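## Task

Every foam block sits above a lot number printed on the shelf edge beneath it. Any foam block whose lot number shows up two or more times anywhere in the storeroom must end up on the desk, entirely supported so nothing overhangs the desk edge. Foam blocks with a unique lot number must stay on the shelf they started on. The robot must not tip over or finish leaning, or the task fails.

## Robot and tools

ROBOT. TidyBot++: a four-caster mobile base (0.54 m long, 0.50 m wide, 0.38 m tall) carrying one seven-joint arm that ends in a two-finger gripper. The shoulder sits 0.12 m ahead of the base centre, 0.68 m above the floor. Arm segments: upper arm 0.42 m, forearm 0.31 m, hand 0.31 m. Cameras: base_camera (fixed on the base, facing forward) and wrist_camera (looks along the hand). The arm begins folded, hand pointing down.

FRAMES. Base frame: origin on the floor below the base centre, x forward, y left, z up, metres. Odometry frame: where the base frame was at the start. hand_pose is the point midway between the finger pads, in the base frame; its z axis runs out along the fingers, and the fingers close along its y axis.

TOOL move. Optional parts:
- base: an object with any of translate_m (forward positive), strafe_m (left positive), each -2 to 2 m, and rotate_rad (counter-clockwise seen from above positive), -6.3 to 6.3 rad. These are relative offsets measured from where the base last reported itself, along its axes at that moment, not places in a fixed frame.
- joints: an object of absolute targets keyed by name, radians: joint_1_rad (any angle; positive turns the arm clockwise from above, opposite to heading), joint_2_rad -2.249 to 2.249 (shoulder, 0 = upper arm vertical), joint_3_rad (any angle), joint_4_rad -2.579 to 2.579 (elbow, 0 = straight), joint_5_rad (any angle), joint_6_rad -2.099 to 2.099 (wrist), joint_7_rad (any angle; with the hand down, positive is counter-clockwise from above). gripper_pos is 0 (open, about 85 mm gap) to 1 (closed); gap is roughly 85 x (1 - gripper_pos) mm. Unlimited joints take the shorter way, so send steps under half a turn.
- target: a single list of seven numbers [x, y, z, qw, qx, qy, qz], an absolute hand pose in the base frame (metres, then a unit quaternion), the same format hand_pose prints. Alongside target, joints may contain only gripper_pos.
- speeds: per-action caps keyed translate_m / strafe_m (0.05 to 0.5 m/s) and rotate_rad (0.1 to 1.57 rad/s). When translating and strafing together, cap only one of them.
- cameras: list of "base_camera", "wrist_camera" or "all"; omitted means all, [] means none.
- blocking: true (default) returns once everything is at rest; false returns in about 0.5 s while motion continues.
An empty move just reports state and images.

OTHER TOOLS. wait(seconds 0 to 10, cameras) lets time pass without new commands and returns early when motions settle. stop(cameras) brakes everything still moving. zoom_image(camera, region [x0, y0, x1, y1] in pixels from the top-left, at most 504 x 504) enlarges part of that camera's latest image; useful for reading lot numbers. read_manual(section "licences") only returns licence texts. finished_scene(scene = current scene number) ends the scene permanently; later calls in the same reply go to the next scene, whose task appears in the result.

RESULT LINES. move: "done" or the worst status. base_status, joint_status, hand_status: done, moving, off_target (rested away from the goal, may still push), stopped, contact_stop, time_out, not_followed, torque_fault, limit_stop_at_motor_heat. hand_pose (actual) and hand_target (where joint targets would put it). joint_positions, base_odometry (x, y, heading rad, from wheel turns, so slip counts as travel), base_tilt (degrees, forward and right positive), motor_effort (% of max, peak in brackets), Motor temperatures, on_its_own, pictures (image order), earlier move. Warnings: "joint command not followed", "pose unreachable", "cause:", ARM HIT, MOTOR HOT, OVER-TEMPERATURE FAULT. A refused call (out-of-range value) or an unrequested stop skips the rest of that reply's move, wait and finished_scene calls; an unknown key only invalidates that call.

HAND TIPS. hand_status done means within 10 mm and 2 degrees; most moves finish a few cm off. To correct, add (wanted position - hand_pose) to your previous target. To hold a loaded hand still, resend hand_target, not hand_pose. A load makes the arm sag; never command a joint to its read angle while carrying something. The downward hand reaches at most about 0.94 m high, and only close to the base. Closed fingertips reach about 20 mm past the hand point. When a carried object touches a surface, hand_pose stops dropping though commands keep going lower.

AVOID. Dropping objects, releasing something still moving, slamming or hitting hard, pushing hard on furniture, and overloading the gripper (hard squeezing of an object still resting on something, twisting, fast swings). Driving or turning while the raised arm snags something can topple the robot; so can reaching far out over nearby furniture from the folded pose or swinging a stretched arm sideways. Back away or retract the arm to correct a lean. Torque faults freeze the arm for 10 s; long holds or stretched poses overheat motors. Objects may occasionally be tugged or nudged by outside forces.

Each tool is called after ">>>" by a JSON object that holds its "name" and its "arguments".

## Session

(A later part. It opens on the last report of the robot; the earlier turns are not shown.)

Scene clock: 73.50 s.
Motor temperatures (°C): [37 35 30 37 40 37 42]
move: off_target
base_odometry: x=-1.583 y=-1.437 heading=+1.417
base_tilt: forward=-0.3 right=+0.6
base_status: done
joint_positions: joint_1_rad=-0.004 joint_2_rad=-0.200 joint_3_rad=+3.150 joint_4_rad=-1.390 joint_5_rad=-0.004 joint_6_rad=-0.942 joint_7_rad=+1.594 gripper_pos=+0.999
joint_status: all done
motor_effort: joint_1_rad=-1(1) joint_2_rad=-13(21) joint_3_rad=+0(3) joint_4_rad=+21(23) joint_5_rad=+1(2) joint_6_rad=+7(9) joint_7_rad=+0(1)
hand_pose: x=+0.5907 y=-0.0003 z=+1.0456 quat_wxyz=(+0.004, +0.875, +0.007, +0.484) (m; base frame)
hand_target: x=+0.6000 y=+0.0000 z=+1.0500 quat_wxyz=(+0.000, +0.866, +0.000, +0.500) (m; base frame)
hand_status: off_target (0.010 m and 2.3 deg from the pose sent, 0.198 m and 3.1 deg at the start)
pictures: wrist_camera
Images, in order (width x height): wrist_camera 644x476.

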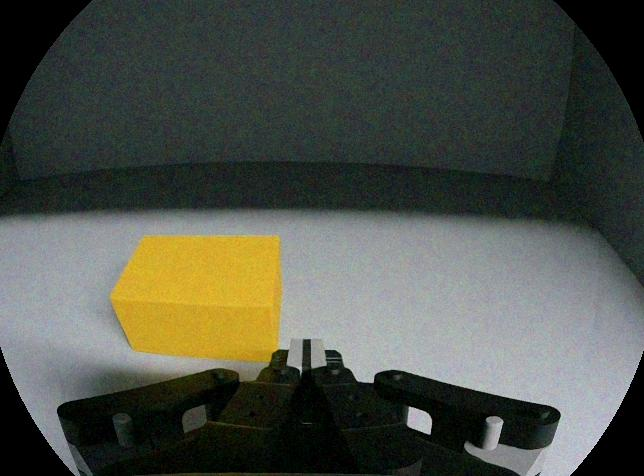

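>>> {"name": "move", "arguments": {"base": {"strafe_m": 0.022}, "target": [0.605, 0.0, 1.018, 0, 0.866, 0, 0.5], "cameras": []}}

>>> {"name": "move", "arguments": {"base": {"translate_m": 0.108}, "speeds": {"translate_m": 0.15}, "cameras": ["wrist_camera"]}}

Scene clock: 75.40 s.
Motor temperatures (°C): [37 35 30 37 40 37 42]
move: off_target
base_odometry: x=-1.605 y=-1.433 heading=+1.416
base_tilt: forward=-0.3 right=+0.6
base_status: done
joint_positions: joint_1_rad=-0.005 joint_2_rad=-0.204 joint_3_rad=+3.151 joint_4_rad=-1.493 joint_5_rad=-0.004 joint_6_rad=-0.840 joint_7_rad=+1.594 gripper_pos=+0.999
joint_status: not commanded
motor_effort: joint_1_rad=+0(2) joint_2_rad=-13(15) joint_3_rad=+0(2) joint_4_rad=+21(22) joint_5_rad=+1(1) joint_6_rad=+7(8) joint_7_rad=+0(1)
hand_pose: x=+0.5999 y=-0.0002 z=+1.0163 quat_wxyz=(+0.004, +0.875, +0.007, +0.485) (m; base frame)
hand_target: x=+0.6050 y=+0.0000 z=+1.0180 quat_wxyz=(+0.000, +0.866, +0.000, +0.500) (m; base frame)
hand_status: off_target (0.005 m and 2.2 deg from the pose sent, 0.031 m and 2.3 deg at the start)
pictures: none
No camera images: "cameras" was empty.

Scene clock: 76.80 s.
Motor temperatures (°C): [37 35 30 37 40 37 42]
move: done
base_odometry: x=-1.589 y=-1.327 heading=+1.417
base_tilt: forward=-0.3 right=+0.6
base_status: done
joint_positions: joint_1_rad=-0.005 joint_2_rad=-0.211 joint_3_rad=+3.151 joint_4_rad=-1.494 joint_5_rad=-0.004 joint_6_rad=-0.835 joint_7_rad=+1.594 gripper_pos=+0.999
joint_status: not commanded
motor_effort: joint_1_rad=+0(2) joint_2_rad=-13(16) joint_3_rad=+0(1) joint_4_rad=+21(22) joint_5_rad=+1(1) joint_6_rad=+7(9) joint_7_rad=+0(1)
hand_pose: x=+0.5983 y=-0.0003 z=+1.0206 quat_wxyz=(+0.004, +0.872, +0.007, +0.490) (m; base frame)
hand_target: x=+0.6050 y=+0.0000 z=+1.0180 quat_wxyz=(+0.000, +0.866, +0.000, +0.500) (m; base frame)
hand_status: not commanded
pictures: wrist_camera
Images, in order (width x height): wrist_camera 644x476.

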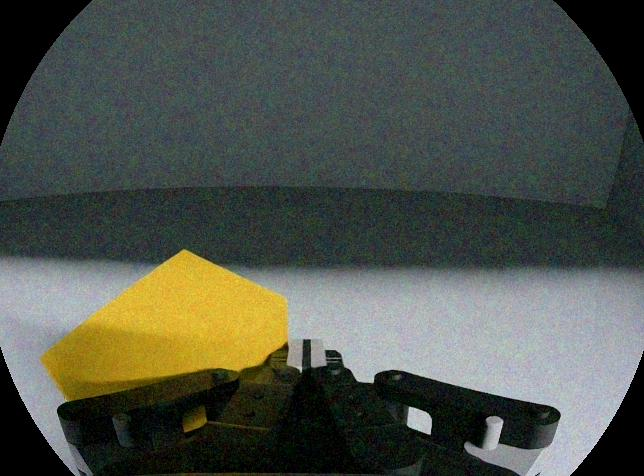

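>>> {"name": "move", "arguments": {"base": {"translate_m": -0.055}, "target": [0.60, -0.06, 1.10, 0.1336, 0.8345, -0.2314, 0.4818], "cameras": []}}

>>> {"name": "move", "arguments": {"base": {"strafe_m": 0.15}, "joints": {"gripper_pos": 0.0}, "cameras": ["wrist_camera"]}}

>>> {"name": "wait", "arguments": {"seconds": 0.2, "cameras": ["wrist_camera"]}}

Scene clock: 79.73 s.
Motor temperatures (°C): [37 35 30 37 40 37 42]
move: off_target
base_odometry: x=-1.597 y=-1.381 heading=+1.416
base_tilt: forward=-0.3 right=+0.6
base_status: done
joint_positions: joint_1_rad=-0.117 joint_2_rad=-0.046 joint_3_rad=+3.003 joint_4_rad=-1.102 joint_5_rad=+0.655 joint_6_rad=-1.253 joint_7_rad=+0.881 gripper_pos=+0.999
joint_status: not commanded
motor_effort: joint_1_rad=+0(1) joint_2_rad=-16(18) joint_3_rad=+0(2) joint_4_rad=+18(22) joint_5_rad=+5(5) joint_6_rad=+6(8) joint_7_rad=+0(1)
hand_pose: x=+0.6016 y=-0.0559 z=+1.1013 quat_wxyz=(+0.113, +0.838, -0.216, +0.488) (m; base frame)
hand_target: x=+0.6000 y=-0.0600 z=+1.1000 quat_wxyz=(+0.134, +0.835, -0.231, +0.482) (m; base frame)
hand_status: off_target (0.005 m and 3.0 deg from the pose sent, 0.099 m and 31.5 deg at the start)
pictures: none
No camera images: "cameras" was empty.

Scene clock: 81.20 s.
Motor temperatures (°C): [37 35 30 37 40 37 42]
move: done
base_odometry: x=-1.745 y=-1.358 heading=+1.416
base_tilt: forward=-0.3 right=+0.6
base_status: done
joint_positions: joint_1_rad=-0.126 joint_2_rad=-0.046 joint_3_rad=+2.994 joint_4_rad=-1.102 joint_5_rad=+0.660 joint_6_rad=-1.256 joint_7_rad=+0.879 gripper_pos=+0.000
joint_status: all done
motor_effort: joint_1_rad=+0(2) joint_2_rad=-17(17) joint_3_rad=+0(2) joint_4_rad=+18(20) joint_5_rad=+5(6) joint_6_rad=+6(7) joint_7_rad=+0(1)
hand_pose: x=+0.6019 y=-0.0487 z=+1.1017 quat_wxyz=(+0.111, +0.839, -0.210, +0.489) (m; base frame)
hand_target: x=+0.6000 y=-0.0600 z=+1.1000 quat_wxyz=(+0.134, +0.835, -0.231, +0.482) (m; base frame)
hand_status: not commanded
pictures: wrist_camera
Images, in order (width x height): wrist_camera 644x476.

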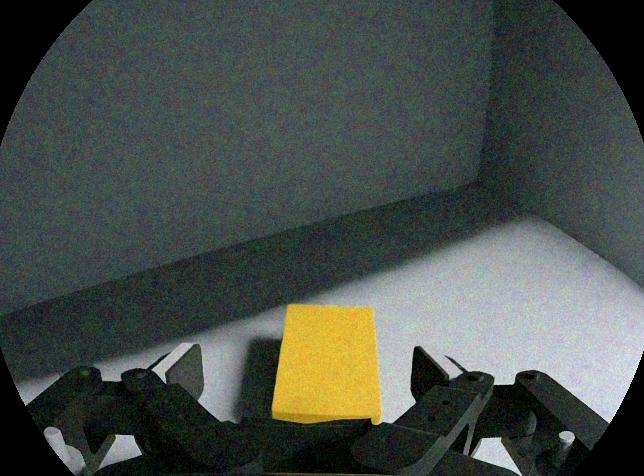

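Scene clock: 81.40 s.
Motor temperatures (°C): [37 35 30 37 40 37 42]
base_odometry: x=-1.745 y=-1.358 heading=+1.416
base_tilt: forward=-0.3 right=+0.6
base_status: done
joint_positions: joint_1_rad=-0.126 joint_2_rad=-0.046 joint_3_rad=+2.994 joint_4_rad=-1.102 joint_5_rad=+0.660 joint_6_rad=-1.256 joint_7_rad=+0.879 gripper_pos=+0.000
joint_status: all done
motor_effort: joint_1_rad=+0(2) joint_2_rad=-16(17) joint_3_rad=+0(2) joint_4_rad=+18(20) joint_5_rad=+5(6) joint_6_rad=+6(7) joint_7_rad=+0(1)
hand_pose: x=+0.6019 y=-0.0487 z=+1.1017 quat_wxyz=(+0.111, +0.839, -0.210, +0.489) (m; base frame)
hand_target: x=+0.6000 y=-0.0600 z=+1.1000 quat_wxyz=(+0.134, +0.835, -0.231, +0.482) (m; base frame)
hand_status: not commanded
wait: 0.20 s; no rest
pictures: wrist_camera
Images, in order (width x height): wrist_camera 644x476.

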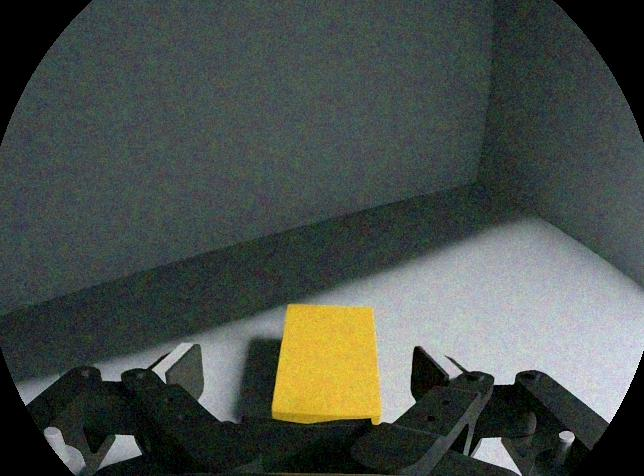

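>>> {"name": "move", "arguments": {"base": {"translate_m": 0.062, "strafe_m": -0.042}, "target": [0.60, -0.06, 1.08, 0.1336, 0.8345, -0.2314, 0.4818], "cameras": []}}

>>> {"name": "move", "arguments": {"target": [0.605, -0.06, 1.024, 0.1336, 0.8345, -0.2314, 0.4818], "cameras": ["wrist_camera"]}}

Scene clock: 84.00 s.
Motor temperatures (°C): [37 35 30 37 40 37 42]
move: off_target
base_odometry: x=-1.694 y=-1.303 heading=+1.416
base_tilt: forward=-0.3 right=+0.6
base_status: done
joint_positions: joint_1_rad=-0.092 joint_2_rad=-0.050 joint_3_rad=+2.956 joint_4_rad=-1.156 joint_5_rad=+0.663 joint_6_rad=-1.257 joint_7_rad=+0.837 gripper_pos=+0.000
joint_status: not commanded
motor_effort: joint_1_rad=-1(2) joint_2_rad=-16(21) joint_3_rad=+0(2) joint_4_rad=+18(20) joint_5_rad=+5(6) joint_6_rad=+6(7) joint_7_rad=+0(1)
hand_pose: x=+0.5994 y=-0.0471 z=+1.0780 quat_wxyz=(+0.114, +0.846, -0.219, +0.473) (m; base frame)
hand_target: x=+0.6000 y=-0.0600 z=+1.0800 quat_wxyz=(+0.134, +0.835, -0.231, +0.482) (m; base frame)
hand_status: off_target (0.013 m and 3.2 deg from the pose sent, 0.025 m and 3.7 deg at the start)
pictures: none
No camera images: "cameras" was empty.

Scene clock: 85.33 s.
Motor temperatures (°C): [37 35 30 37 40 37 42]
move: off_target
base_odometry: x=-1.694 y=-1.303 heading=+1.416
base_tilt: forward=-0.3 right=+0.6
base_status: not commanded
joint_positions: joint_1_rad=-0.033 joint_2_rad=-0.088 joint_3_rad=+2.915 joint_4_rad=-1.369 joint_5_rad=+0.697 joint_6_rad=-1.148 joint_7_rad=+0.717 gripper_pos=+0.000
joint_status: not commanded
motor_effort: joint_1_rad=+0(1) joint_2_rad=-15(16) joint_3_rad=+1(1) joint_4_rad=+19(20) joint_5_rad=+6(6) joint_6_rad=+5(6) joint_7_rad=+0(1)
hand_pose: x=+0.5957 y=-0.0534 z=+1.0209 quat_wxyz=(+0.124, +0.847, -0.232, +0.462) (m; base frame)
hand_target: x=+0.6050 y=-0.0600 z=+1.0240 quat_wxyz=(+0.134, +0.835, -0.231, +0.482) (m; base frame)
hand_status: off_target (0.012 m and 2.9 deg from the pose sent, 0.056 m and 3.2 deg at the start)
pictures: wrist_camera
Images, in order (width x height): wrist_camera 644x476.

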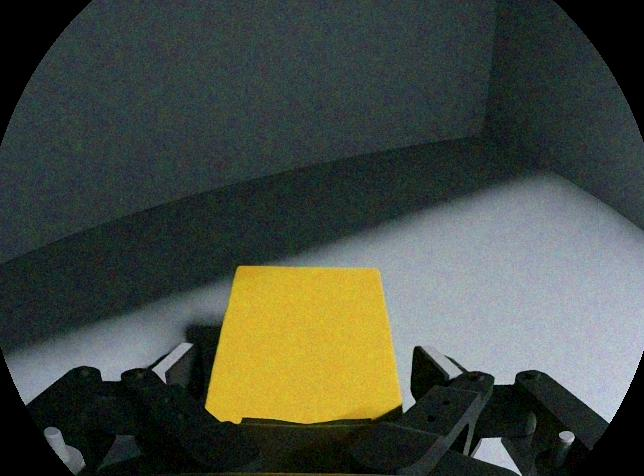

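>>> {"name": "move", "arguments": {"joints": {"gripper_pos": 0.7}, "cameras": []}}

>>> {"name": "move", "arguments": {"target": [0.59, -0.06, 1.09, 0.1336, 0.8345, -0.2314, 0.4818], "cameras": ["wrist_camera"]}}

Scene clock: 86.43 s.
Motor temperatures (°C): [37 35 30 37 40 37 42]
move: off_target
base_odometry: x=-1.694 y=-1.303 heading=+1.416
base_tilt: forward=-0.3 right=+0.6
base_status: not commanded
joint_positions: joint_1_rad=-0.033 joint_2_rad=-0.095 joint_3_rad=+2.913 joint_4_rad=-1.370 joint_5_rad=+0.701 joint_6_rad=-1.143 joint_7_rad=+0.716 gripper_pos=+0.383
joint_status: gripper_pos off_target (ended at +0.383, target +0.700)
motor_effort: joint_1_rad=-1(1) joint_2_rad=-14(16) joint_3_rad=+0(1) joint_4_rad=+18(20) joint_5_rad=+5(6) joint_6_rad=+5(5) joint_7_rad=+0(1)
hand_pose: x=+0.5944 y=-0.0532 z=+1.0246 quat_wxyz=(+0.124, +0.845, -0.231, +0.467) (m; base frame)
hand_target: x=+0.6050 y=-0.0600 z=+1.0240 quat_wxyz=(+0.134, +0.835, -0.231, +0.482) (m; base frame)
hand_status: not commanded
pictures: none
No camera images: "cameras" was empty.

Scene clock: 87.70 s.
Motor temperatures (°C): [37 35 30 37 40 37 42]
move: off_target
base_odometry: x=-1.694 y=-1.303 heading=+1.416
base_tilt: forward=-0.3 right=+0.6
base_status: not commanded
joint_positions: joint_1_rad=-0.051 joint_2_rad=-0.081 joint_3_rad=+2.914 joint_4_rad=-1.166 joint_5_rad=+0.701 joint_6_rad=-1.228 joint_7_rad=+0.774 gripper_pos=+0.383
joint_status: not commanded
motor_effort: joint_1_rad=+0(1) joint_2_rad=-15(18) joint_3_rad=+0(1) joint_4_rad=+19(21) joint_5_rad=+6(6) joint_6_rad=+6(7) joint_7_rad=+0(1)
hand_pose: x=+0.5908 y=-0.0522 z=+1.1005 quat_wxyz=(+0.108, +0.823, -0.240, +0.503) (m; base frame)
hand_target: x=+0.5900 y=-0.0600 z=+1.0900 quat_wxyz=(+0.134, +0.835, -0.231, +0.482) (m; base frame)
hand_status: off_target (0.013 m and 4.2 deg from the pose sent, 0.066 m and 2.4 deg at the start)
pictures: wrist_camera
Images, in order (width x height): wrist_camera 644x476.

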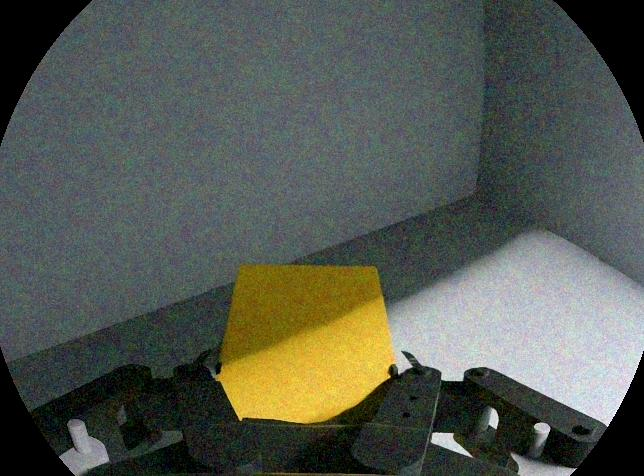

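>>> {"name": "move", "arguments": {"base": {"translate_m": -0.36, "strafe_m": -0.30}, "target": [0.45, -0.05, 1.10, 0.1336, 0.8345, -0.2314, 0.4818], "cameras": []}}

>>> {"name": "move", "arguments": {"base": {"translate_m": 0.08, "strafe_m": -2.0}, "cameras": ["base_camera"]}}

Scene clock: 91.73 s.
Motor temperatures (°C): [37 35 30 37 40 37 42]
move: off_target
base_odometry: x=-1.453 y=-1.705 heading=+1.417
base_tilt: forward=-0.4 right=+0.6
base_status: done
joint_positions: joint_1_rad=+0.477 joint_2_rad=-0.406 joint_3_rad=+2.728 joint_4_rad=-1.256 joint_5_rad=+0.371 joint_6_rad=-1.243 joint_7_rad=+1.063 gripper_pos=+0.383
joint_status: not commanded
motor_effort: joint_1_rad=+0(1) joint_2_rad=-2(20) joint_3_rad=+3(3) joint_4_rad=+18(20) joint_5_rad=+4(7) joint_6_rad=+7(8) joint_7_rad=-1(1)
hand_pose: x=+0.4507 y=-0.0647 z=+1.1342 quat_wxyz=(+0.145, +0.805, -0.245, +0.521) (m; base frame)
hand_target: x=+0.4500 y=-0.0500 z=+1.1000 quat_wxyz=(+0.134, +0.835, -0.231, +0.482) (m; base frame)
hand_status: off_target (0.037 m and 5.9 deg from the pose sent, 0.141 m and 4.2 deg at the start)
pictures: none
No camera images: "cameras" was empty.

Scene clock: 97.07 s.
Motor temperatures (°C): [37 35 30 37 40 37 42]
move: done
base_odometry: x=+0.536 y=-1.932 heading=+1.417
base_tilt: forward=-0.3 right=+0.6
base_status: done
joint_positions: joint_1_rad=+0.479 joint_2_rad=-0.406 joint_3_rad=+2.723 joint_4_rad=-1.258 joint_5_rad=+0.367 joint_6_rad=-1.243 joint_7_rad=+1.064 gripper_pos=+0.383
joint_status: not commanded
motor_effort: joint_1_rad=-1(1) joint_2_rad=-2(3) joint_3_rad=+3(5) joint_4_rad=+18(19) joint_5_rad=+4(5) joint_6_rad=+6(8) joint_7_rad=+0(1)
hand_pose: x=+0.4516 y=-0.0618 z=+1.1329 quat_wxyz=(+0.144, +0.806, -0.242, +0.520) (m; base frame)
hand_target: x=+0.4500 y=-0.0500 z=+1.1000 quat_wxyz=(+0.134, +0.835, -0.231, +0.482) (m; base frame)
hand_status: not commanded
pictures: base_camera
Images, in order (width x height): base_camera 644x364.

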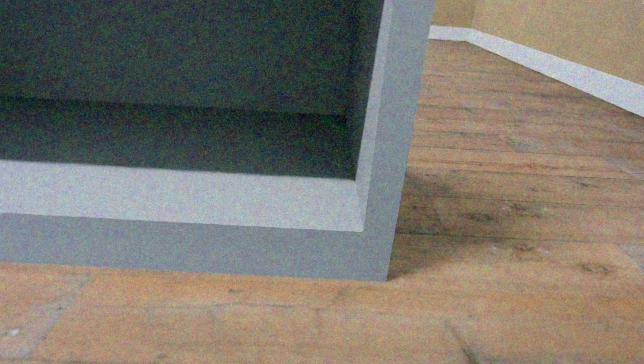

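>>> {"name": "move", "arguments": {"base": {"translate_m": 0.30, "strafe_m": -0.56}, "cameras": ["base_camera"]}}

Scene clock: 100.53 s.
Motor temperatures (°C): [37 35 30 37 40 37 42]
move: done
base_odometry: x=+1.135 y=-1.722 heading=+1.416
base_tilt: forward=-0.3 right=+0.6
base_status: done
joint_positions: joint_1_rad=+0.480 joint_2_rad=-0.407 joint_3_rad=+2.721 joint_4_rad=-1.259 joint_5_rad=+0.366 joint_6_rad=-1.243 joint_7_rad=+1.064 gripper_pos=+0.383
joint_status: not commanded
motor_effort: joint_1_rad=+0(1) joint_2_rad=-1(6) joint_3_rad=+3(5) joint_4_rad=+18(19) joint_5_rad=+4(5) joint_6_rad=+7(8) joint_7_rad=+0(1)
hand_pose: x=+0.4513 y=-0.0610 z=+1.1325 quat_wxyz=(+0.144, +0.807, -0.242, +0.520) (m; base frame)
hand_target: x=+0.4500 y=-0.0500 z=+1.1000 quat_wxyz=(+0.134, +0.835, -0.231, +0.482) (m; base frame)
hand_status: not commanded
pictures: base_camera
Images, in order (width x height): base_camera 644x364.

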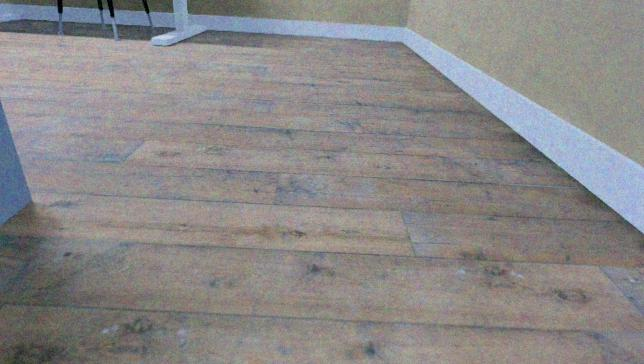

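>>> {"name": "move", "arguments": {"base": {"translate_m": 1.22}, "cameras": []}}

>>> {"name": "move", "arguments": {"base": {"translate_m": 0.55, "strafe_m": 1.7}, "target": [0.60, 0.0, 0.92, 0, 0.866, 0, 0.5], "cameras": ["base_camera", "wrist_camera"]}}

Scene clock: 105.10 s.
Motor temperatures (°C): [37 35 30 37 40 37 42]
move: done
base_odometry: x=+1.323 y=-0.516 heading=+1.415
base_tilt: forward=-0.3 right=+0.6
base_status: done
joint_positions: joint_1_rad=+0.480 joint_2_rad=-0.407 joint_3_rad=+2.721 joint_4_rad=-1.260 joint_5_rad=+0.366 joint_6_rad=-1.244 joint_7_rad=+1.064 gripper_pos=+0.383
joint_status: not commanded
motor_effort: joint_1_rad=+0(1) joint_2_rad=-1(5) joint_3_rad=+3(4) joint_4_rad=+17(19) joint_5_rad=+4(5) joint_6_rad=+7(8) joint_7_rad=+0(1)
hand_pose: x=+0.4515 y=-0.0612 z=+1.1316 quat_wxyz=(+0.144, +0.807, -0.242, +0.519) (m; base frame)
hand_target: x=+0.4500 y=-0.0500 z=+1.1000 quat_wxyz=(+0.134, +0.835, -0.231, +0.482) (m; base frame)
hand_status: not commanded
pictures: none
No camera images: "cameras" was empty.

Scene clock: 109.77 s.
Motor temperatures (°C): [37 35 30 37 40 37 42]
move: off_target
base_odometry: x=-0.271 y=+0.291 heading=+1.415
base_tilt: forward=-0.4 right=+0.6
base_status: done
joint_positions: joint_1_rad=+0.006 joint_2_rad=-0.263 joint_3_rad=+3.139 joint_4_rad=-1.834 joint_5_rad=+0.067 joint_6_rad=-0.534 joint_7_rad=+1.531 gripper_pos=+0.383
joint_status: not commanded
motor_effort: joint_1_rad=+0(1) joint_2_rad=-12(13) joint_3_rad=+0(3) joint_4_rad=+22(23) joint_5_rad=+1(5) joint_6_rad=+8(8) joint_7_rad=+0(1)
hand_pose: x=+0.5920 y=-0.0108 z=+0.9300 quat_wxyz=(+0.021, +0.868, -0.002, +0.496) (m; base frame)
hand_target: x=+0.6000 y=+0.0000 z=+0.9200 quat_wxyz=(+0.000, +0.866, +0.000, +0.500) (m; base frame)
hand_status: off_target (0.017 m and 2.4 deg from the pose sent, 0.266 m and 33.1 deg at the start)
pictures: base_camera, wrist_camera
Images, in order (width x height): base_camera 644x364, wrist_camera 644x476.

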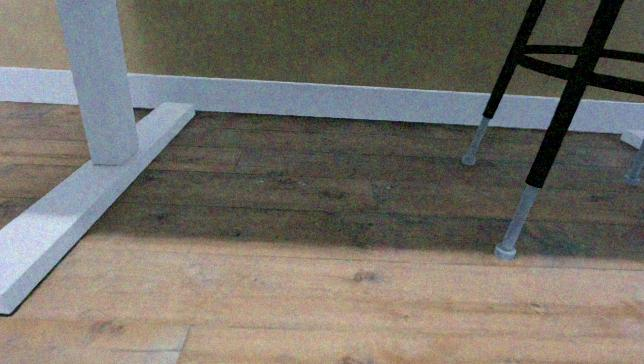

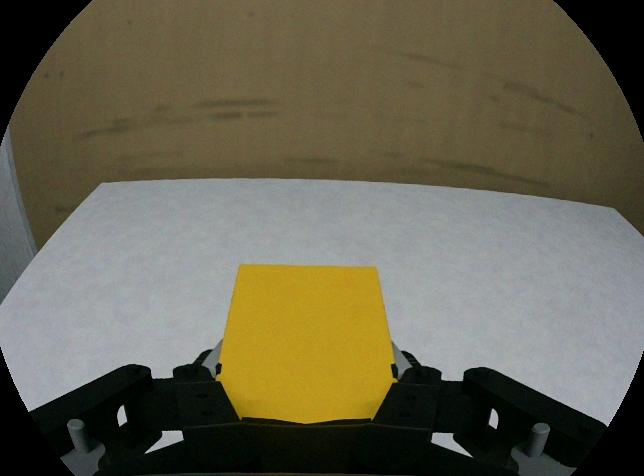

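>>> {"name": "move", "arguments": {"base": {"translate_m": 0.05}, "target": [0.62, 0.0, 0.79, 0, 0.866, 0, 0.5], "cameras": []}}

>>> {"name": "move", "arguments": {"target": [0.62, 0.0, 0.762, 0, 0.866, 0, 0.5], "cameras": ["wrist_camera"]}}

Scene clock: 111.97 s.
Motor temperatures (°C): [37 35 30 37 40 37 42]
move: done
base_odometry: x=-0.263 y=+0.340 heading=+1.415
base_tilt: forward=-0.3 right=+0.6
base_status: done
joint_positions: joint_1_rad=-0.012 joint_2_rad=-0.121 joint_3_rad=+3.158 joint_4_rad=-2.160 joint_5_rad=+0.067 joint_6_rad=-0.067 joint_7_rad=+1.531 gripper_pos=+0.383
joint_status: not commanded
motor_effort: joint_1_rad=+0(1) joint_2_rad=-15(17) joint_3_rad=+0(1) joint_4_rad=+20(23) joint_5_rad=+1(1) joint_6_rad=+8(9) joint_7_rad=+0(1)
hand_pose: x=+0.6169 y=-0.0027 z=+0.7990 quat_wxyz=(+0.009, +0.869, +0.008, +0.495) (m; base frame)
hand_target: x=+0.6200 y=+0.0000 z=+0.7900 quat_wxyz=(+0.000, +0.866, +0.000, +0.500) (m; base frame)
hand_status: done (0.010 m and 1.5 deg from the pose sent, 0.143 m and 2.4 deg at the start)
pictures: none
No camera images: "cameras" was empty.

Scene clock: 113.07 s.
Motor temperatures (°C): [37 35 30 37 40 37 42]
move: done
base_odometry: x=-0.263 y=+0.340 heading=+1.415
base_tilt: forward=-0.3 right=+0.6
base_status: not commanded
joint_positions: joint_1_rad=-0.012 joint_2_rad=-0.072 joint_3_rad=+3.158 joint_4_rad=-2.229 joint_5_rad=+0.067 joint_6_rad=+0.049 joint_7_rad=+1.531 gripper_pos=+0.383
joint_status: not commanded
motor_effort: joint_1_rad=+0(1) joint_2_rad=-16(17) joint_3_rad=+0(0) joint_4_rad=+18(21) joint_5_rad=+1(1) joint_6_rad=+8(8) joint_7_rad=-1(1)
hand_pose: x=+0.6181 y=-0.0002 z=+0.7684 quat_wxyz=(+0.006, +0.869, +0.010, +0.494) (m; base frame)
hand_target: x=+0.6200 y=+0.0000 z=+0.7620 quat_wxyz=(+0.000, +0.866, +0.000, +0.500) (m; base frame)
hand_status: done (0.007 m and 1.6 deg from the pose sent, 0.037 m and 1.5 deg at the start)
pictures: wrist_camera
Images, in order (width x height): wrist_camera 644x476.

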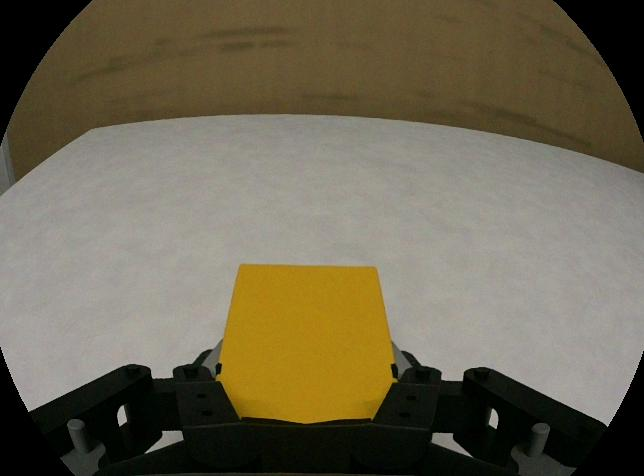

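>>> {"name": "move", "arguments": {"target": [0.62, 0.0, 0.749, 0, 0.866, 0, 0.5], "cameras": []}}

Scene clock: 113.87 s.
Motor temperatures (°C): [37 35 30 37 40 37 42]
move: done
base_odometry: x=-0.263 y=+0.340 heading=+1.415
base_tilt: forward=-0.3 right=+0.6
base_status: not commanded
joint_positions: joint_1_rad=-0.012 joint_2_rad=-0.051 joint_3_rad=+3.158 joint_4_rad=-2.257 joint_5_rad=+0.067 joint_6_rad=+0.107 joint_7_rad=+1.531 gripper_pos=+0.383
joint_status: not commanded
motor_effort: joint_1_rad=-1(1) joint_2_rad=-16(18) joint_3_rad=+0(0) joint_4_rad=+18(20) joint_5_rad=+1(1) joint_6_rad=+7(8) joint_7_rad=+0(1)
hand_pose: x=+0.6196 y=+0.0009 z=+0.7583 quat_wxyz=(+0.005, +0.867, +0.011, +0.498) (m; base frame)
hand_target: x=+0.6200 y=+0.0000 z=+0.7490 quat_wxyz=(+0.000, +0.866, +0.000, +0.500) (m; base frame)
hand_status: done (0.009 m and 1.4 deg from the pose sent, 0.019 m and 1.6 deg at the start)
pictures: none
No camera images: "cameras" was empty.

>>> {"name": "move", "arguments": {"target": [0.62, 0.0, 0.739, 0, 0.866, 0, 0.5], "cameras": ["wrist_camera"]}}

Scene clock: 114.60 s.
Motor temperatures (°C): [37 35 30 37 40 37 42]
move: off_target
base_odometry: x=-0.264 y=+0.340 heading=+1.415
base_tilt: forward=-0.3 right=+0.6
base_status: not commanded
joint_positions: joint_1_rad=-0.012 joint_2_rad=-0.038 joint_3_rad=+3.158 joint_4_rad=-2.275 joint_5_rad=+0.067 joint_6_rad=+0.155 joint_7_rad=+1.531 gripper_pos=+0.383
joint_status: not commanded
motor_effort: joint_1_rad=-1(1) joint_2_rad=-16(17) joint_3_rad=+0(1) joint_4_rad=+19(19) joint_5_rad=+1(1) joint_6_rad=+8(8) joint_7_rad=+0(1)
hand_pose: x=+0.6217 y=+0.0019 z=+0.7557 quat_wxyz=(+0.003, +0.863, +0.012, +0.505) (m; base frame)
hand_target: x=+0.6200 y=+0.0000 z=+0.7390 quat_wxyz=(+0.000, +0.866, +0.000, +0.500) (m; base frame)
hand_status: off_target (0.017 m and 1.6 deg from the pose sent, 0.019 m and 1.4 deg at the start)
pictures: wrist_camera
Images, in order (width x height): wrist_camera 644x476.

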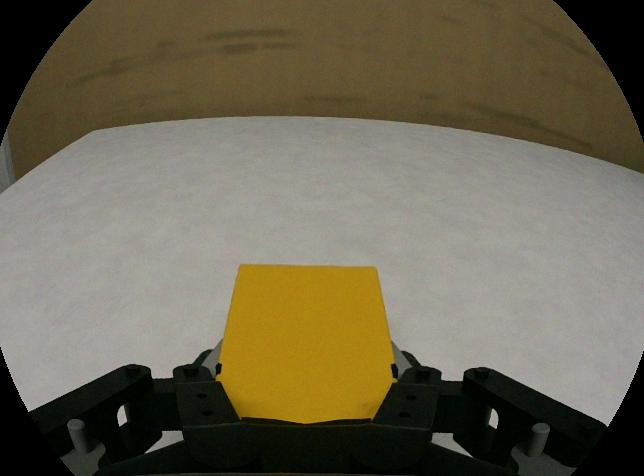

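>>> {"name": "move", "arguments": {"joints": {"gripper_pos": 0.0}, "cameras": []}}

>>> {"name": "move", "arguments": {"base": {"translate_m": -0.05}, "target": [0.60, 0.0, 0.87, 0, 0.866, 0, 0.5], "cameras": ["wrist_camera"]}}

Scene clock: 121.37 s.
Motor temperatures (°C): [37 35 30 37 40 37 42]
move: done
base_odometry: x=-0.264 y=+0.340 heading=+1.415
base_tilt: forward=-0.3 right=+0.6
base_status: not commanded
joint_positions: joint_1_rad=-0.012 joint_2_rad=-0.032 joint_3_rad=+3.158 joint_4_rad=-2.279 joint_5_rad=+0.067 joint_6_rad=+0.157 joint_7_rad=+1.531 gripper_pos=+0.000
joint_status: all done
motor_effort: joint_1_rad=+0(2) joint_2_rad=-16(17) joint_3_rad=+0(1) joint_4_rad=+18(19) joint_5_rad=+1(1) joint_6_rad=+8(8) joint_7_rad=+0(1)
hand_pose: x=+0.6212 y=+0.0020 z=+0.7515 quat_wxyz=(+0.003, +0.865, +0.012, +0.502) (m; base frame)
hand_target: x=+0.6200 y=+0.0000 z=+0.7390 quat_wxyz=(+0.000, +0.866, +0.000, +0.500) (m; base frame)
hand_status: not commanded
pictures: none
No camera images: "cameras" was empty.

Scene clock: 123.10 s.
Motor temperatures (°C): [37 35 30 37 40 37 42]
move: off_target
base_odometry: x=-0.271 y=+0.291 heading=+1.415
base_tilt: forward=-0.3 right=+0.6
base_status: done
joint_positions: joint_1_rad=-0.012 joint_2_rad=-0.227 joint_3_rad=+3.158 joint_4_rad=-2.023 joint_5_rad=+0.067 joint_6_rad=-0.262 joint_7_rad=+1.533 gripper_pos=+0.000
joint_status: not commanded
motor_effort: joint_1_rad=-1(2) joint_2_rad=-13(20) joint_3_rad=+0(1) joint_4_rad=+22(22) joint_5_rad=+1(1) joint_6_rad=+8(9) joint_7_rad=+0(1)
hand_pose: x=+0.6060 y=-0.0071 z=+0.8760 quat_wxyz=(+0.014, +0.857, +0.004, +0.516) (m; base frame)
hand_target: x=+0.6000 y=+0.0000 z=+0.8700 quat_wxyz=(+0.000, +0.866, +0.000, +0.500) (m; base frame)
hand_status: off_target (0.011 m and 2.7 deg from the pose sent, 0.120 m and 1.4 deg at the start)
pictures: wrist_camera
Images, in order (width x height): wrist_camera 644x476.

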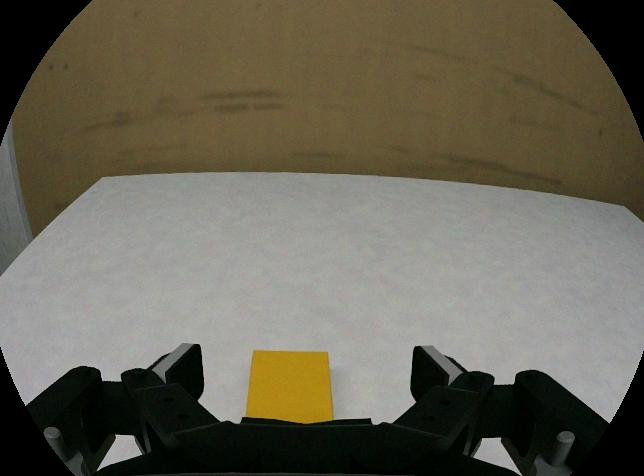

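>>> {"name": "move", "arguments": {"base": {"translate_m": -0.49, "strafe_m": 1.51, "rotate_rad": 1.56}, "joints": {"joint_1_rad": 0, "joint_2_rad": -1.18, "joint_3_rad": 3.14, "joint_4_rad": -2.12, "joint_5_rad": 0, "joint_6_rad": -1.24, "joint_7_rad": 1.57}, "cameras": ["wrist_camera"]}}

>>> {"name": "wait", "arguments": {"seconds": 0.2, "cameras": ["wrist_camera"]}}

Scene clock: 128.23 s.
Motor temperatures (°C): [37 35 30 37 40 37 42]
move: done
base_odometry: x=-1.839 y=+0.041 heading=+2.976
base_tilt: forward=-0.3 right=+0.6
base_status: done
joint_positions: joint_1_rad=-0.011 joint_2_rad=-1.165 joint_3_rad=+3.150 joint_4_rad=-2.092 joint_5_rad=+0.064 joint_6_rad=-1.192 joint_7_rad=+1.533 gripper_pos=+0.000
joint_status: all done
motor_effort: joint_1_rad=+0(3) joint_2_rad=+15(18) joint_3_rad=+1(3) joint_4_rad=+19(22) joint_5_rad=+1(2) joint_6_rad=+8(9) joint_7_rad=+0(1)
hand_pose: x=+0.2493 y=-0.0175 z=+0.8749 quat_wxyz=(+0.017, +0.872, -0.019, +0.490) (m; base frame)
hand_target: x=+0.2391 y=+0.0017 z=+0.8494 quat_wxyz=(+0.000, +0.887, +0.000, +0.463) (m; base frame)
hand_status: not commanded
pictures: wrist_camera
Images, in order (width x height): wrist_camera 644x476.

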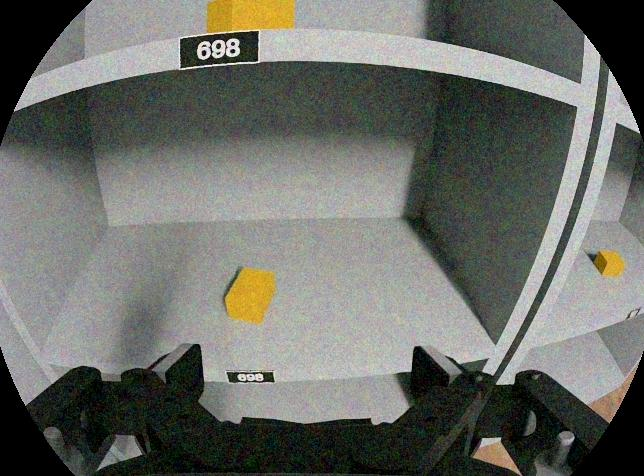

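Scene clock: 128.43 s.
Motor temperatures (°C): [37 35 30 37 40 37 42]
base_odometry: x=-1.839 y=+0.041 heading=+2.976
base_tilt: forward=-0.4 right=+0.6
base_status: done
joint_positions: joint_1_rad=-0.011 joint_2_rad=-1.165 joint_3_rad=+3.150 joint_4_rad=-2.092 joint_5_rad=+0.064 joint_6_rad=-1.192 joint_7_rad=+1.533 gripper_pos=+0.000
joint_status: all done
motor_effort: joint_1_rad=+0(3) joint_2_rad=+16(18) joint_3_rad=+1(3) joint_4_rad=+19(22) joint_5_rad=+1(2) joint_6_rad=+7(9) joint_7_rad=+0(1)
hand_pose: x=+0.2493 y=-0.0175 z=+0.8749 quat_wxyz=(+0.017, +0.872, -0.019, +0.490) (m; base frame)
hand_target: x=+0.2391 y=+0.0017 z=+0.8494 quat_wxyz=(+0.000, +0.887, +0.000, +0.463) (m; base frame)
hand_status: not commanded
wait: 0.20 s; no rest
pictures: wrist_camera
Images, in order (width x height): wrist_camera 644x476.

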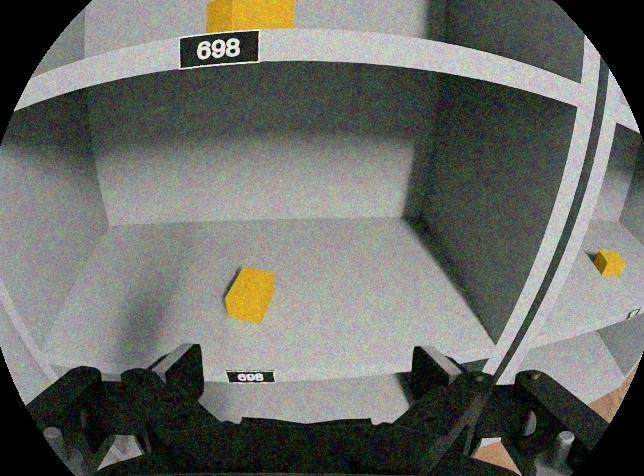

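>>> {"name": "zoom_image", "arguments": {"camera": "wrist_camera", "region": [225, 364, 275, 389]}}

>>> {"name": "zoom_image", "arguments": {"camera": "wrist_camera", "region": [210, 250, 290, 335]}}

>>> {"name": "zoom_image", "arguments": {"camera": "wrist_camera", "region": [200, 0, 310, 40]}}

Scaled by 10.080.

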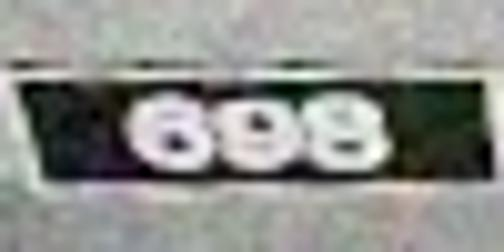

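Scaled by 5.929.

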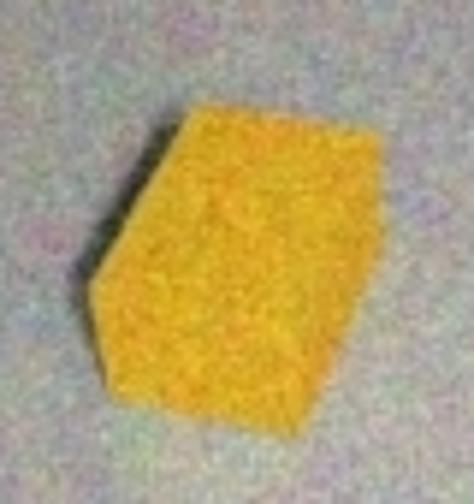

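Scaled by 4.582.

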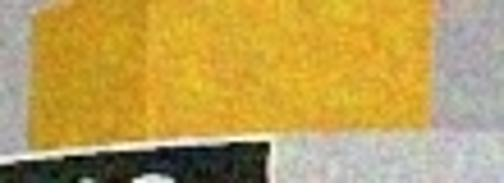

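>>> {"name": "move", "arguments": {"base": {"translate_m": -0.138, "strafe_m": 0.104}, "target": [0.77, -0.03, 0.65, 0.0625, 0.8963, -0.1340, 0.4180], "cameras": []}}

>>> {"name": "wait", "arguments": {"seconds": 0.2, "cameras": ["wrist_camera"]}}

Scene clock: 133.27 s.
Motor temperatures (°C): [37 35 30 37 40 37 42]
move: off_target
base_odometry: x=-1.720 y=-0.085 heading=+2.976
base_tilt: forward=-0.3 right=+0.6
base_status: done
joint_positions: joint_1_rad=-0.522 joint_2_rad=+0.495 joint_3_rad=+3.773 joint_4_rad=-1.862 joint_5_rad=-0.088 joint_6_rad=-0.093 joint_7_rad=+1.378 gripper_pos=+0.000
joint_status: not commanded
motor_effort: joint_1_rad=+0(2) joint_2_rad=-29(31) joint_3_rad=+6(6) joint_4_rad=+16(20) joint_5_rad=+1(1) joint_6_rad=+7(8) joint_7_rad=-1(1)
hand_pose: x=+0.7504 y=-0.0378 z=+0.6398 quat_wxyz=(+0.083, +0.913, -0.097, +0.387) (m; base frame)
hand_target: x=+0.7700 y=-0.0300 z=+0.6500 quat_wxyz=(+0.062, +0.896, -0.134, +0.418) (m; base frame)
hand_status: off_target (0.023 m and 6.4 deg from the pose sent, 0.567 m and 16.6 deg at the start)
pictures: none
No camera images: "cameras" was empty.

Scene clock: 133.47 s.
Motor temperatures (°C): [37 35 30 37 40 37 42]
base_odometry: x=-1.720 y=-0.085 heading=+2.976
base_tilt: forward=-0.3 right=+0.6
base_status: done
joint_positions: joint_1_rad=-0.522 joint_2_rad=+0.495 joint_3_rad=+3.773 joint_4_rad=-1.862 joint_5_rad=-0.088 joint_6_rad=-0.092 joint_7_rad=+1.378 gripper_pos=+0.000
joint_status: not commanded
motor_effort: joint_1_rad=-1(2) joint_2_rad=-29(31) joint_3_rad=+6(6) joint_4_rad=+16(20) joint_5_rad=+1(1) joint_6_rad=+6(8) joint_7_rad=+0(1)
hand_pose: x=+0.7506 y=-0.0378 z=+0.6399 quat_wxyz=(+0.083, +0.913, -0.097, +0.387) (m; base frame)
hand_target: x=+0.7700 y=-0.0300 z=+0.6500 quat_wxyz=(+0.062, +0.896, -0.134, +0.418) (m; base frame)
hand_status: off_target (0.023 m and 6.3 deg from the pose sent, 0.567 m and 16.6 deg at the start)
wait: 0.20 s; no rest
pictures: wrist_camera
Images, in order (width x height): wrist_camera 644x476.

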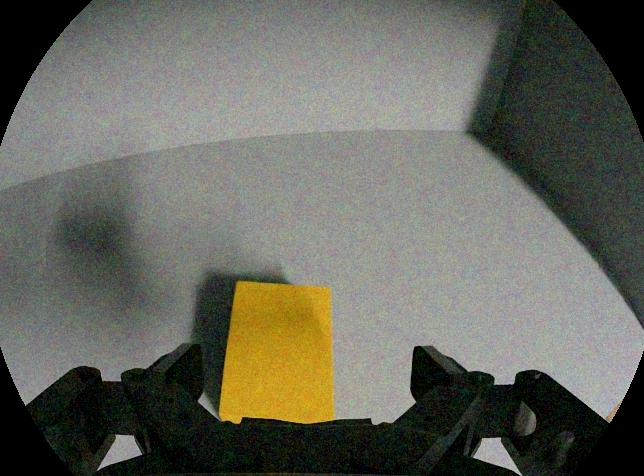

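>>> {"name": "move", "arguments": {"base": {"translate_m": 0.05}, "target": [0.77, -0.03, 0.572, 0.0625, 0.8963, -0.1340, 0.4180], "cameras": ["wrist_camera"]}}

Scene clock: 135.73 s.
Motor temperatures (°C): [37 35 30 37 40 37 42]
move: off_target
base_odometry: x=-1.769 y=-0.077 heading=+2.976
base_tilt: forward=-0.3 right=+0.6
base_status: done
joint_positions: joint_1_rad=-0.430 joint_2_rad=+0.609 joint_3_rad=+3.628 joint_4_rad=-1.888 joint_5_rad=-0.269 joint_6_rad=+0.152 joint_7_rad=+1.453 gripper_pos=+0.000
joint_status: not commanded
motor_effort: joint_1_rad=+0(2) joint_2_rad=-30(35) joint_3_rad=+5(8) joint_4_rad=+12(18) joint_5_rad=+0(1) joint_6_rad=+5(7) joint_7_rad=-1(2)
hand_pose: x=+0.7810 y=-0.0202 z=+0.5968 quat_wxyz=(+0.056, +0.894, -0.116, +0.428) (m; base frame)
hand_target: x=+0.7700 y=-0.0300 z=+0.5720 quat_wxyz=(+0.062, +0.896, -0.134, +0.418) (m; base frame)
hand_status: off_target (0.029 m and 2.5 deg from the pose sent, 0.071 m and 6.3 deg at the start)
pictures: wrist_camera
Images, in order (width x height): wrist_camera 644x476.

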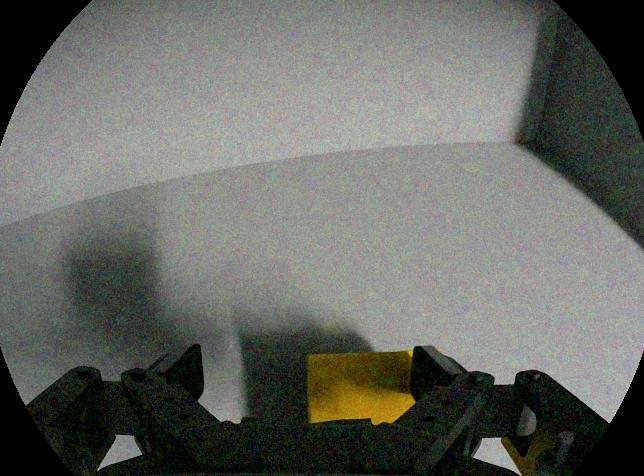

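>>> {"name": "move", "arguments": {"target": [0.74, -0.047, 0.635, 0.0625, 0.8963, -0.1340, 0.4180], "cameras": ["wrist_camera"]}}

>>> {"name": "wait", "arguments": {"seconds": 0.2, "cameras": ["wrist_camera"]}}

Scene clock: 137.40 s.
Motor temperatures (°C): [37 35 30 37 40 37 42]
move: off_target
base_odometry: x=-1.769 y=-0.077 heading=+2.976
base_tilt: forward=-0.3 right=+0.6
base_status: not commanded
joint_positions: joint_1_rad=-0.462 joint_2_rad=+0.465 joint_3_rad=+3.719 joint_4_rad=-1.936 joint_5_rad=-0.270 joint_6_rad=+0.110 joint_7_rad=+1.453 gripper_pos=+0.000
joint_status: not commanded
motor_effort: joint_1_rad=-1(1) joint_2_rad=-29(34) joint_3_rad=+5(6) joint_4_rad=+16(16) joint_5_rad=+1(1) joint_6_rad=+7(8) joint_7_rad=+0(1)
hand_pose: x=+0.7594 y=-0.0529 z=+0.6618 quat_wxyz=(+0.052, +0.877, -0.152, +0.453) (m; base frame)
hand_target: x=+0.7400 y=-0.0470 z=+0.6350 quat_wxyz=(+0.063, +0.896, -0.134, +0.418) (m; base frame)
hand_status: off_target (0.034 m and 5.1 deg from the pose sent, 0.062 m and 2.5 deg at the start)
pictures: wrist_camera
Images, in order (width x height): wrist_camera 644x476.

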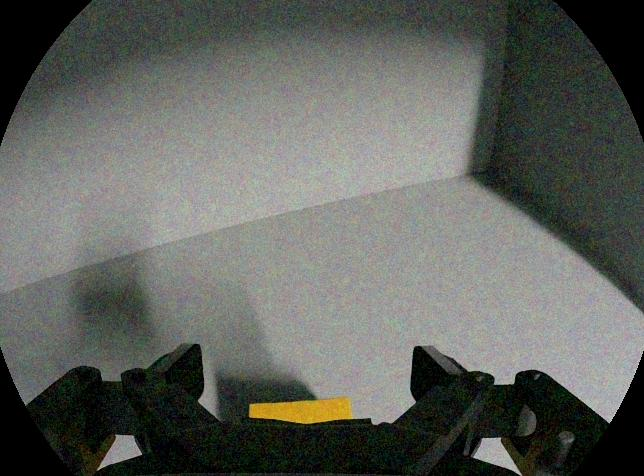

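Scene clock: 137.60 s.
Motor temperatures (°C): [37 35 30 37 40 37 42]
base_odometry: x=-1.769 y=-0.077 heading=+2.976
base_tilt: forward=-0.3 right=+0.6
base_status: not commanded
joint_positions: joint_1_rad=-0.462 joint_2_rad=+0.465 joint_3_rad=+3.719 joint_4_rad=-1.936 joint_5_rad=-0.270 joint_6_rad=+0.110 joint_7_rad=+1.453 gripper_pos=+0.000
joint_status: not commanded
motor_effort: joint_1_rad=+0(1) joint_2_rad=-28(34) joint_3_rad=+5(6) joint_4_rad=+16(16) joint_5_rad=+1(1) joint_6_rad=+7(8) joint_7_rad=+0(1)
hand_pose: x=+0.7594 y=-0.0529 z=+0.6618 quat_wxyz=(+0.052, +0.877, -0.152, +0.453) (m; base frame)
hand_target: x=+0.7400 y=-0.0470 z=+0.6350 quat_wxyz=(+0.063, +0.896, -0.134, +0.418) (m; base frame)
hand_status: off_target (0.034 m and 5.1 deg from the pose sent, 0.062 m and 2.5 deg at the start)
wait: 0.20 s; no rest
pictures: wrist_camera
Images, in order (width x height): wrist_camera 644x476.

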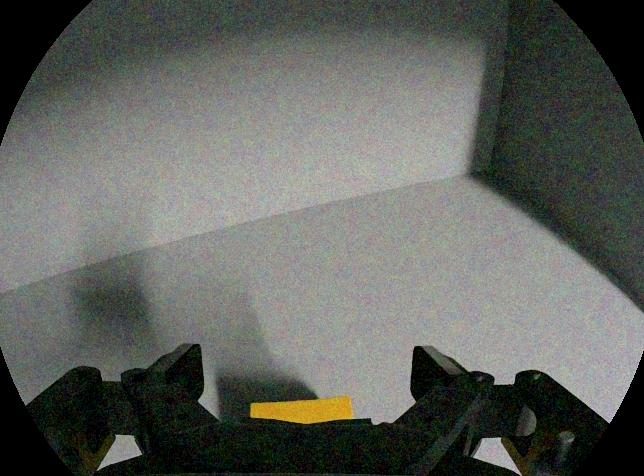

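>>> {"name": "move", "arguments": {"target": [0.735, -0.045, 0.595, 0.0625, 0.8963, -0.1340, 0.4180], "cameras": ["wrist_camera"]}}

Scene clock: 139.17 s.
Motor temperatures (°C): [37 35 30 37 40 37 42]
move: off_target
base_odometry: x=-1.769 y=-0.077 heading=+2.976
base_tilt: forward=-0.3 right=+0.6
base_status: not commanded
joint_positions: joint_1_rad=-0.413 joint_2_rad=+0.511 joint_3_rad=+3.617 joint_4_rad=-1.996 joint_5_rad=-0.279 joint_6_rad=+0.154 joint_7_rad=+1.497 gripper_pos=+0.000
joint_status: not commanded
motor_effort: joint_1_rad=+0(2) joint_2_rad=-29(31) joint_3_rad=+4(5) joint_4_rad=+14(16) joint_5_rad=+1(1) joint_6_rad=+7(8) joint_7_rad=+0(0)
hand_pose: x=+0.7398 y=-0.0341 z=+0.6073 quat_wxyz=(+0.053, +0.898, -0.126, +0.417) (m; base frame)
hand_target: x=+0.7350 y=-0.0450 z=+0.5950 quat_wxyz=(+0.063, +0.896, -0.134, +0.418) (m; base frame)
hand_status: off_target (0.017 m and 1.5 deg from the pose sent, 0.072 m and 5.1 deg at the start)
pictures: wrist_camera
Images, in order (width x height): wrist_camera 644x476.

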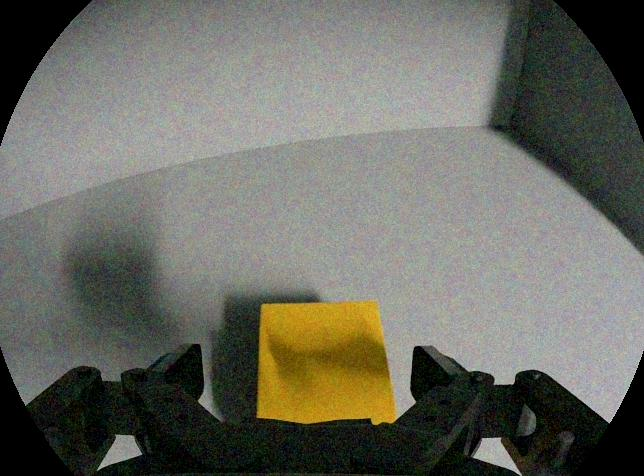

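>>> {"name": "move", "arguments": {"base": {"translate_m": 0.01, "strafe_m": -0.012}, "target": [0.737, -0.05, 0.566, 0.0625, 0.8963, -0.1340, 0.4180], "cameras": ["wrist_camera"]}}

Scene clock: 140.73 s.
Motor temperatures (°C): [37 35 30 37 40 37 42]
move: off_target
base_odometry: x=-1.777 y=-0.064 heading=+2.977
base_tilt: forward=-0.3 right=+0.6
base_status: done
joint_positions: joint_1_rad=-0.323 joint_2_rad=+0.565 joint_3_rad=+3.523 joint_4_rad=-2.011 joint_5_rad=-0.279 joint_6_rad=+0.240 joint_7_rad=+1.500 gripper_pos=+0.000
joint_status: not commanded
motor_effort: joint_1_rad=-1(2) joint_2_rad=-31(32) joint_3_rad=+4(6) joint_4_rad=+13(15) joint_5_rad=+1(1) joint_6_rad=+7(8) joint_7_rad=+0(1)
hand_pose: x=+0.7423 y=-0.0423 z=+0.5788 quat_wxyz=(+0.052, +0.898, -0.130, +0.417) (m; base frame)
hand_target: x=+0.7370 y=-0.0500 z=+0.5660 quat_wxyz=(+0.063, +0.896, -0.134, +0.418) (m; base frame)
hand_status: off_target (0.016 m and 1.3 deg from the pose sent, 0.044 m and 1.5 deg at the start)
pictures: wrist_camera
Images, in order (width x height): wrist_camera 644x476.

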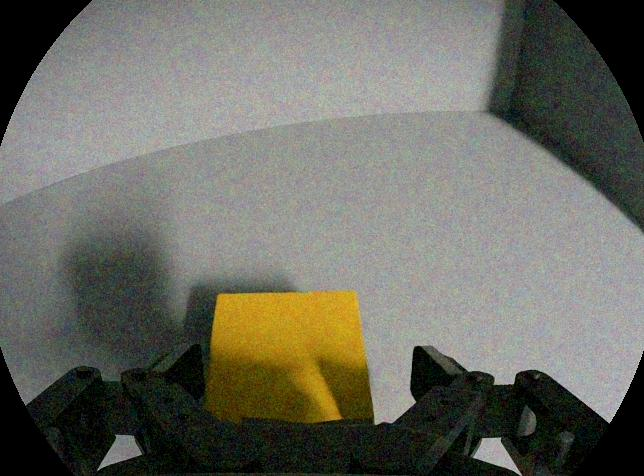

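>>> {"name": "move", "arguments": {"joints": {"gripper_pos": 0.7}, "cameras": ["wrist_camera"]}}

Scene clock: 143.43 s.
Motor temperatures (°C): [37 35 30 37 40 37 42]
move: off_target
base_odometry: x=-1.777 y=-0.064 heading=+2.977
base_tilt: forward=-0.3 right=+0.6
base_status: not commanded
joint_positions: joint_1_rad=-0.323 joint_2_rad=+0.565 joint_3_rad=+3.523 joint_4_rad=-2.011 joint_5_rad=-0.279 joint_6_rad=+0.245 joint_7_rad=+1.500 gripper_pos=+0.404
joint_status: gripper_pos off_target (ended at +0.404, target +0.700)
motor_effort: joint_1_rad=+0(1) joint_2_rad=-30(32) joint_3_rad=+4(4) joint_4_rad=+13(14) joint_5_rad=+1(1) joint_6_rad=+7(7) joint_7_rad=+0(1)
hand_pose: x=+0.7433 y=-0.0422 z=+0.5797 quat_wxyz=(+0.052, +0.897, -0.129, +0.419) (m; base frame)
hand_target: x=+0.7370 y=-0.0500 z=+0.5660 quat_wxyz=(+0.063, +0.896, -0.134, +0.418) (m; base frame)
hand_status: not commanded
pictures: wrist_camera
Images, in order (width x height): wrist_camera 644x476.

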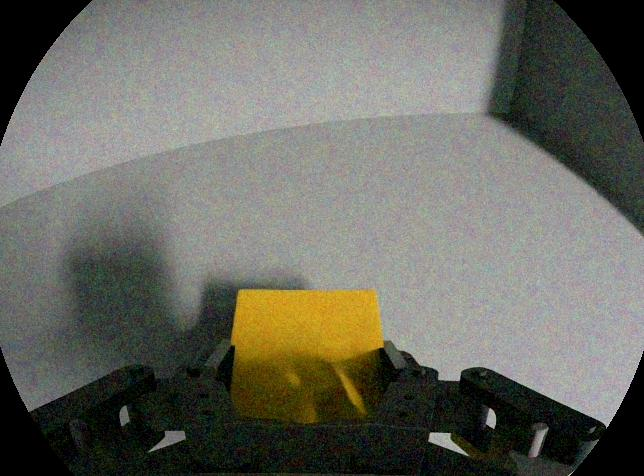

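>>> {"name": "move", "arguments": {"target": [0.737, -0.05, 0.645, 0.0625, 0.8963, -0.1340, 0.4180], "cameras": []}}

>>> {"name": "move", "arguments": {"base": {"translate_m": -0.35}, "target": [0.62, -0.05, 0.82, 0.0625, 0.8963, -0.1340, 0.4180], "cameras": ["wrist_camera"]}}

Scene clock: 144.93 s.
Motor temperatures (°C): [37 35 30 37 40 37 42]
move: off_target
base_odometry: x=-1.777 y=-0.064 heading=+2.977
base_tilt: forward=-0.3 right=+0.6
base_status: not commanded
joint_positions: joint_1_rad=-0.474 joint_2_rad=+0.449 joint_3_rad=+3.736 joint_4_rad=-1.975 joint_5_rad=-0.275 joint_6_rad=+0.092 joint_7_rad=+1.484 gripper_pos=+0.404
joint_status: not commanded
motor_effort: joint_1_rad=+0(1) joint_2_rad=-28(33) joint_3_rad=+5(5) joint_4_rad=+16(16) joint_5_rad=+1(1) joint_6_rad=+7(8) joint_7_rad=+0(1)
hand_pose: x=+0.7402 y=-0.0578 z=+0.6508 quat_wxyz=(+0.061, +0.887, -0.147, +0.434) (m; base frame)
hand_target: x=+0.7370 y=-0.0500 z=+0.6450 quat_wxyz=(+0.062, +0.896, -0.134, +0.418) (m; base frame)
hand_status: off_target (0.010 m and 2.7 deg from the pose sent, 0.066 m and 1.3 deg at the start)
pictures: none
No camera images: "cameras" was empty.

Scene clock: 147.27 s.
Motor temperatures (°C): [37 35 30 37 40 37 42]
move: off_target
base_odometry: x=-1.432 y=-0.121 heading=+2.977
base_tilt: forward=-0.4 right=+0.6
base_status: done
joint_positions: joint_1_rad=+0.040 joint_2_rad=-0.070 joint_3_rad=+3.040 joint_4_rad=-1.917 joint_5_rad=+0.467 joint_6_rad=-0.484 joint_7_rad=+0.902 gripper_pos=+0.404
joint_status: not commanded
motor_effort: joint_1_rad=+0(2) joint_2_rad=-17(30) joint_3_rad=+0(6) joint_4_rad=+20(21) joint_5_rad=+3(3) joint_6_rad=+6(7) joint_7_rad=+0(1)
hand_pose: x=+0.6235 y=-0.0321 z=+0.8161 quat_wxyz=(+0.034, +0.897, -0.127, +0.423) (m; base frame)
hand_target: x=+0.6200 y=-0.0500 z=+0.8200 quat_wxyz=(+0.063, +0.896, -0.134, +0.418) (m; base frame)
hand_status: off_target (0.019 m and 3.4 deg from the pose sent, 0.208 m and 2.7 deg at the start)
pictures: wrist_camera
Images, in order (width x height): wrist_camera 644x476.

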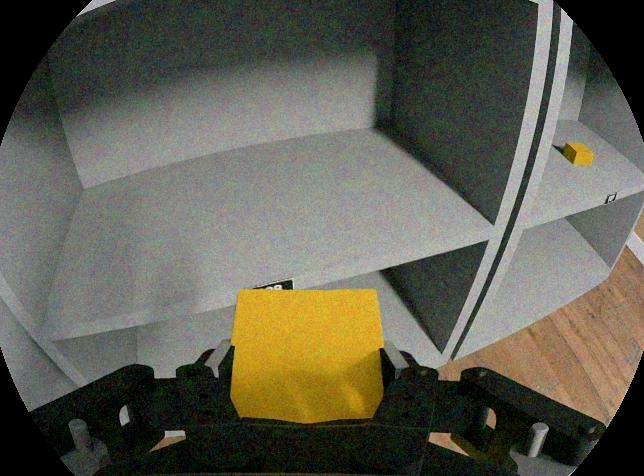

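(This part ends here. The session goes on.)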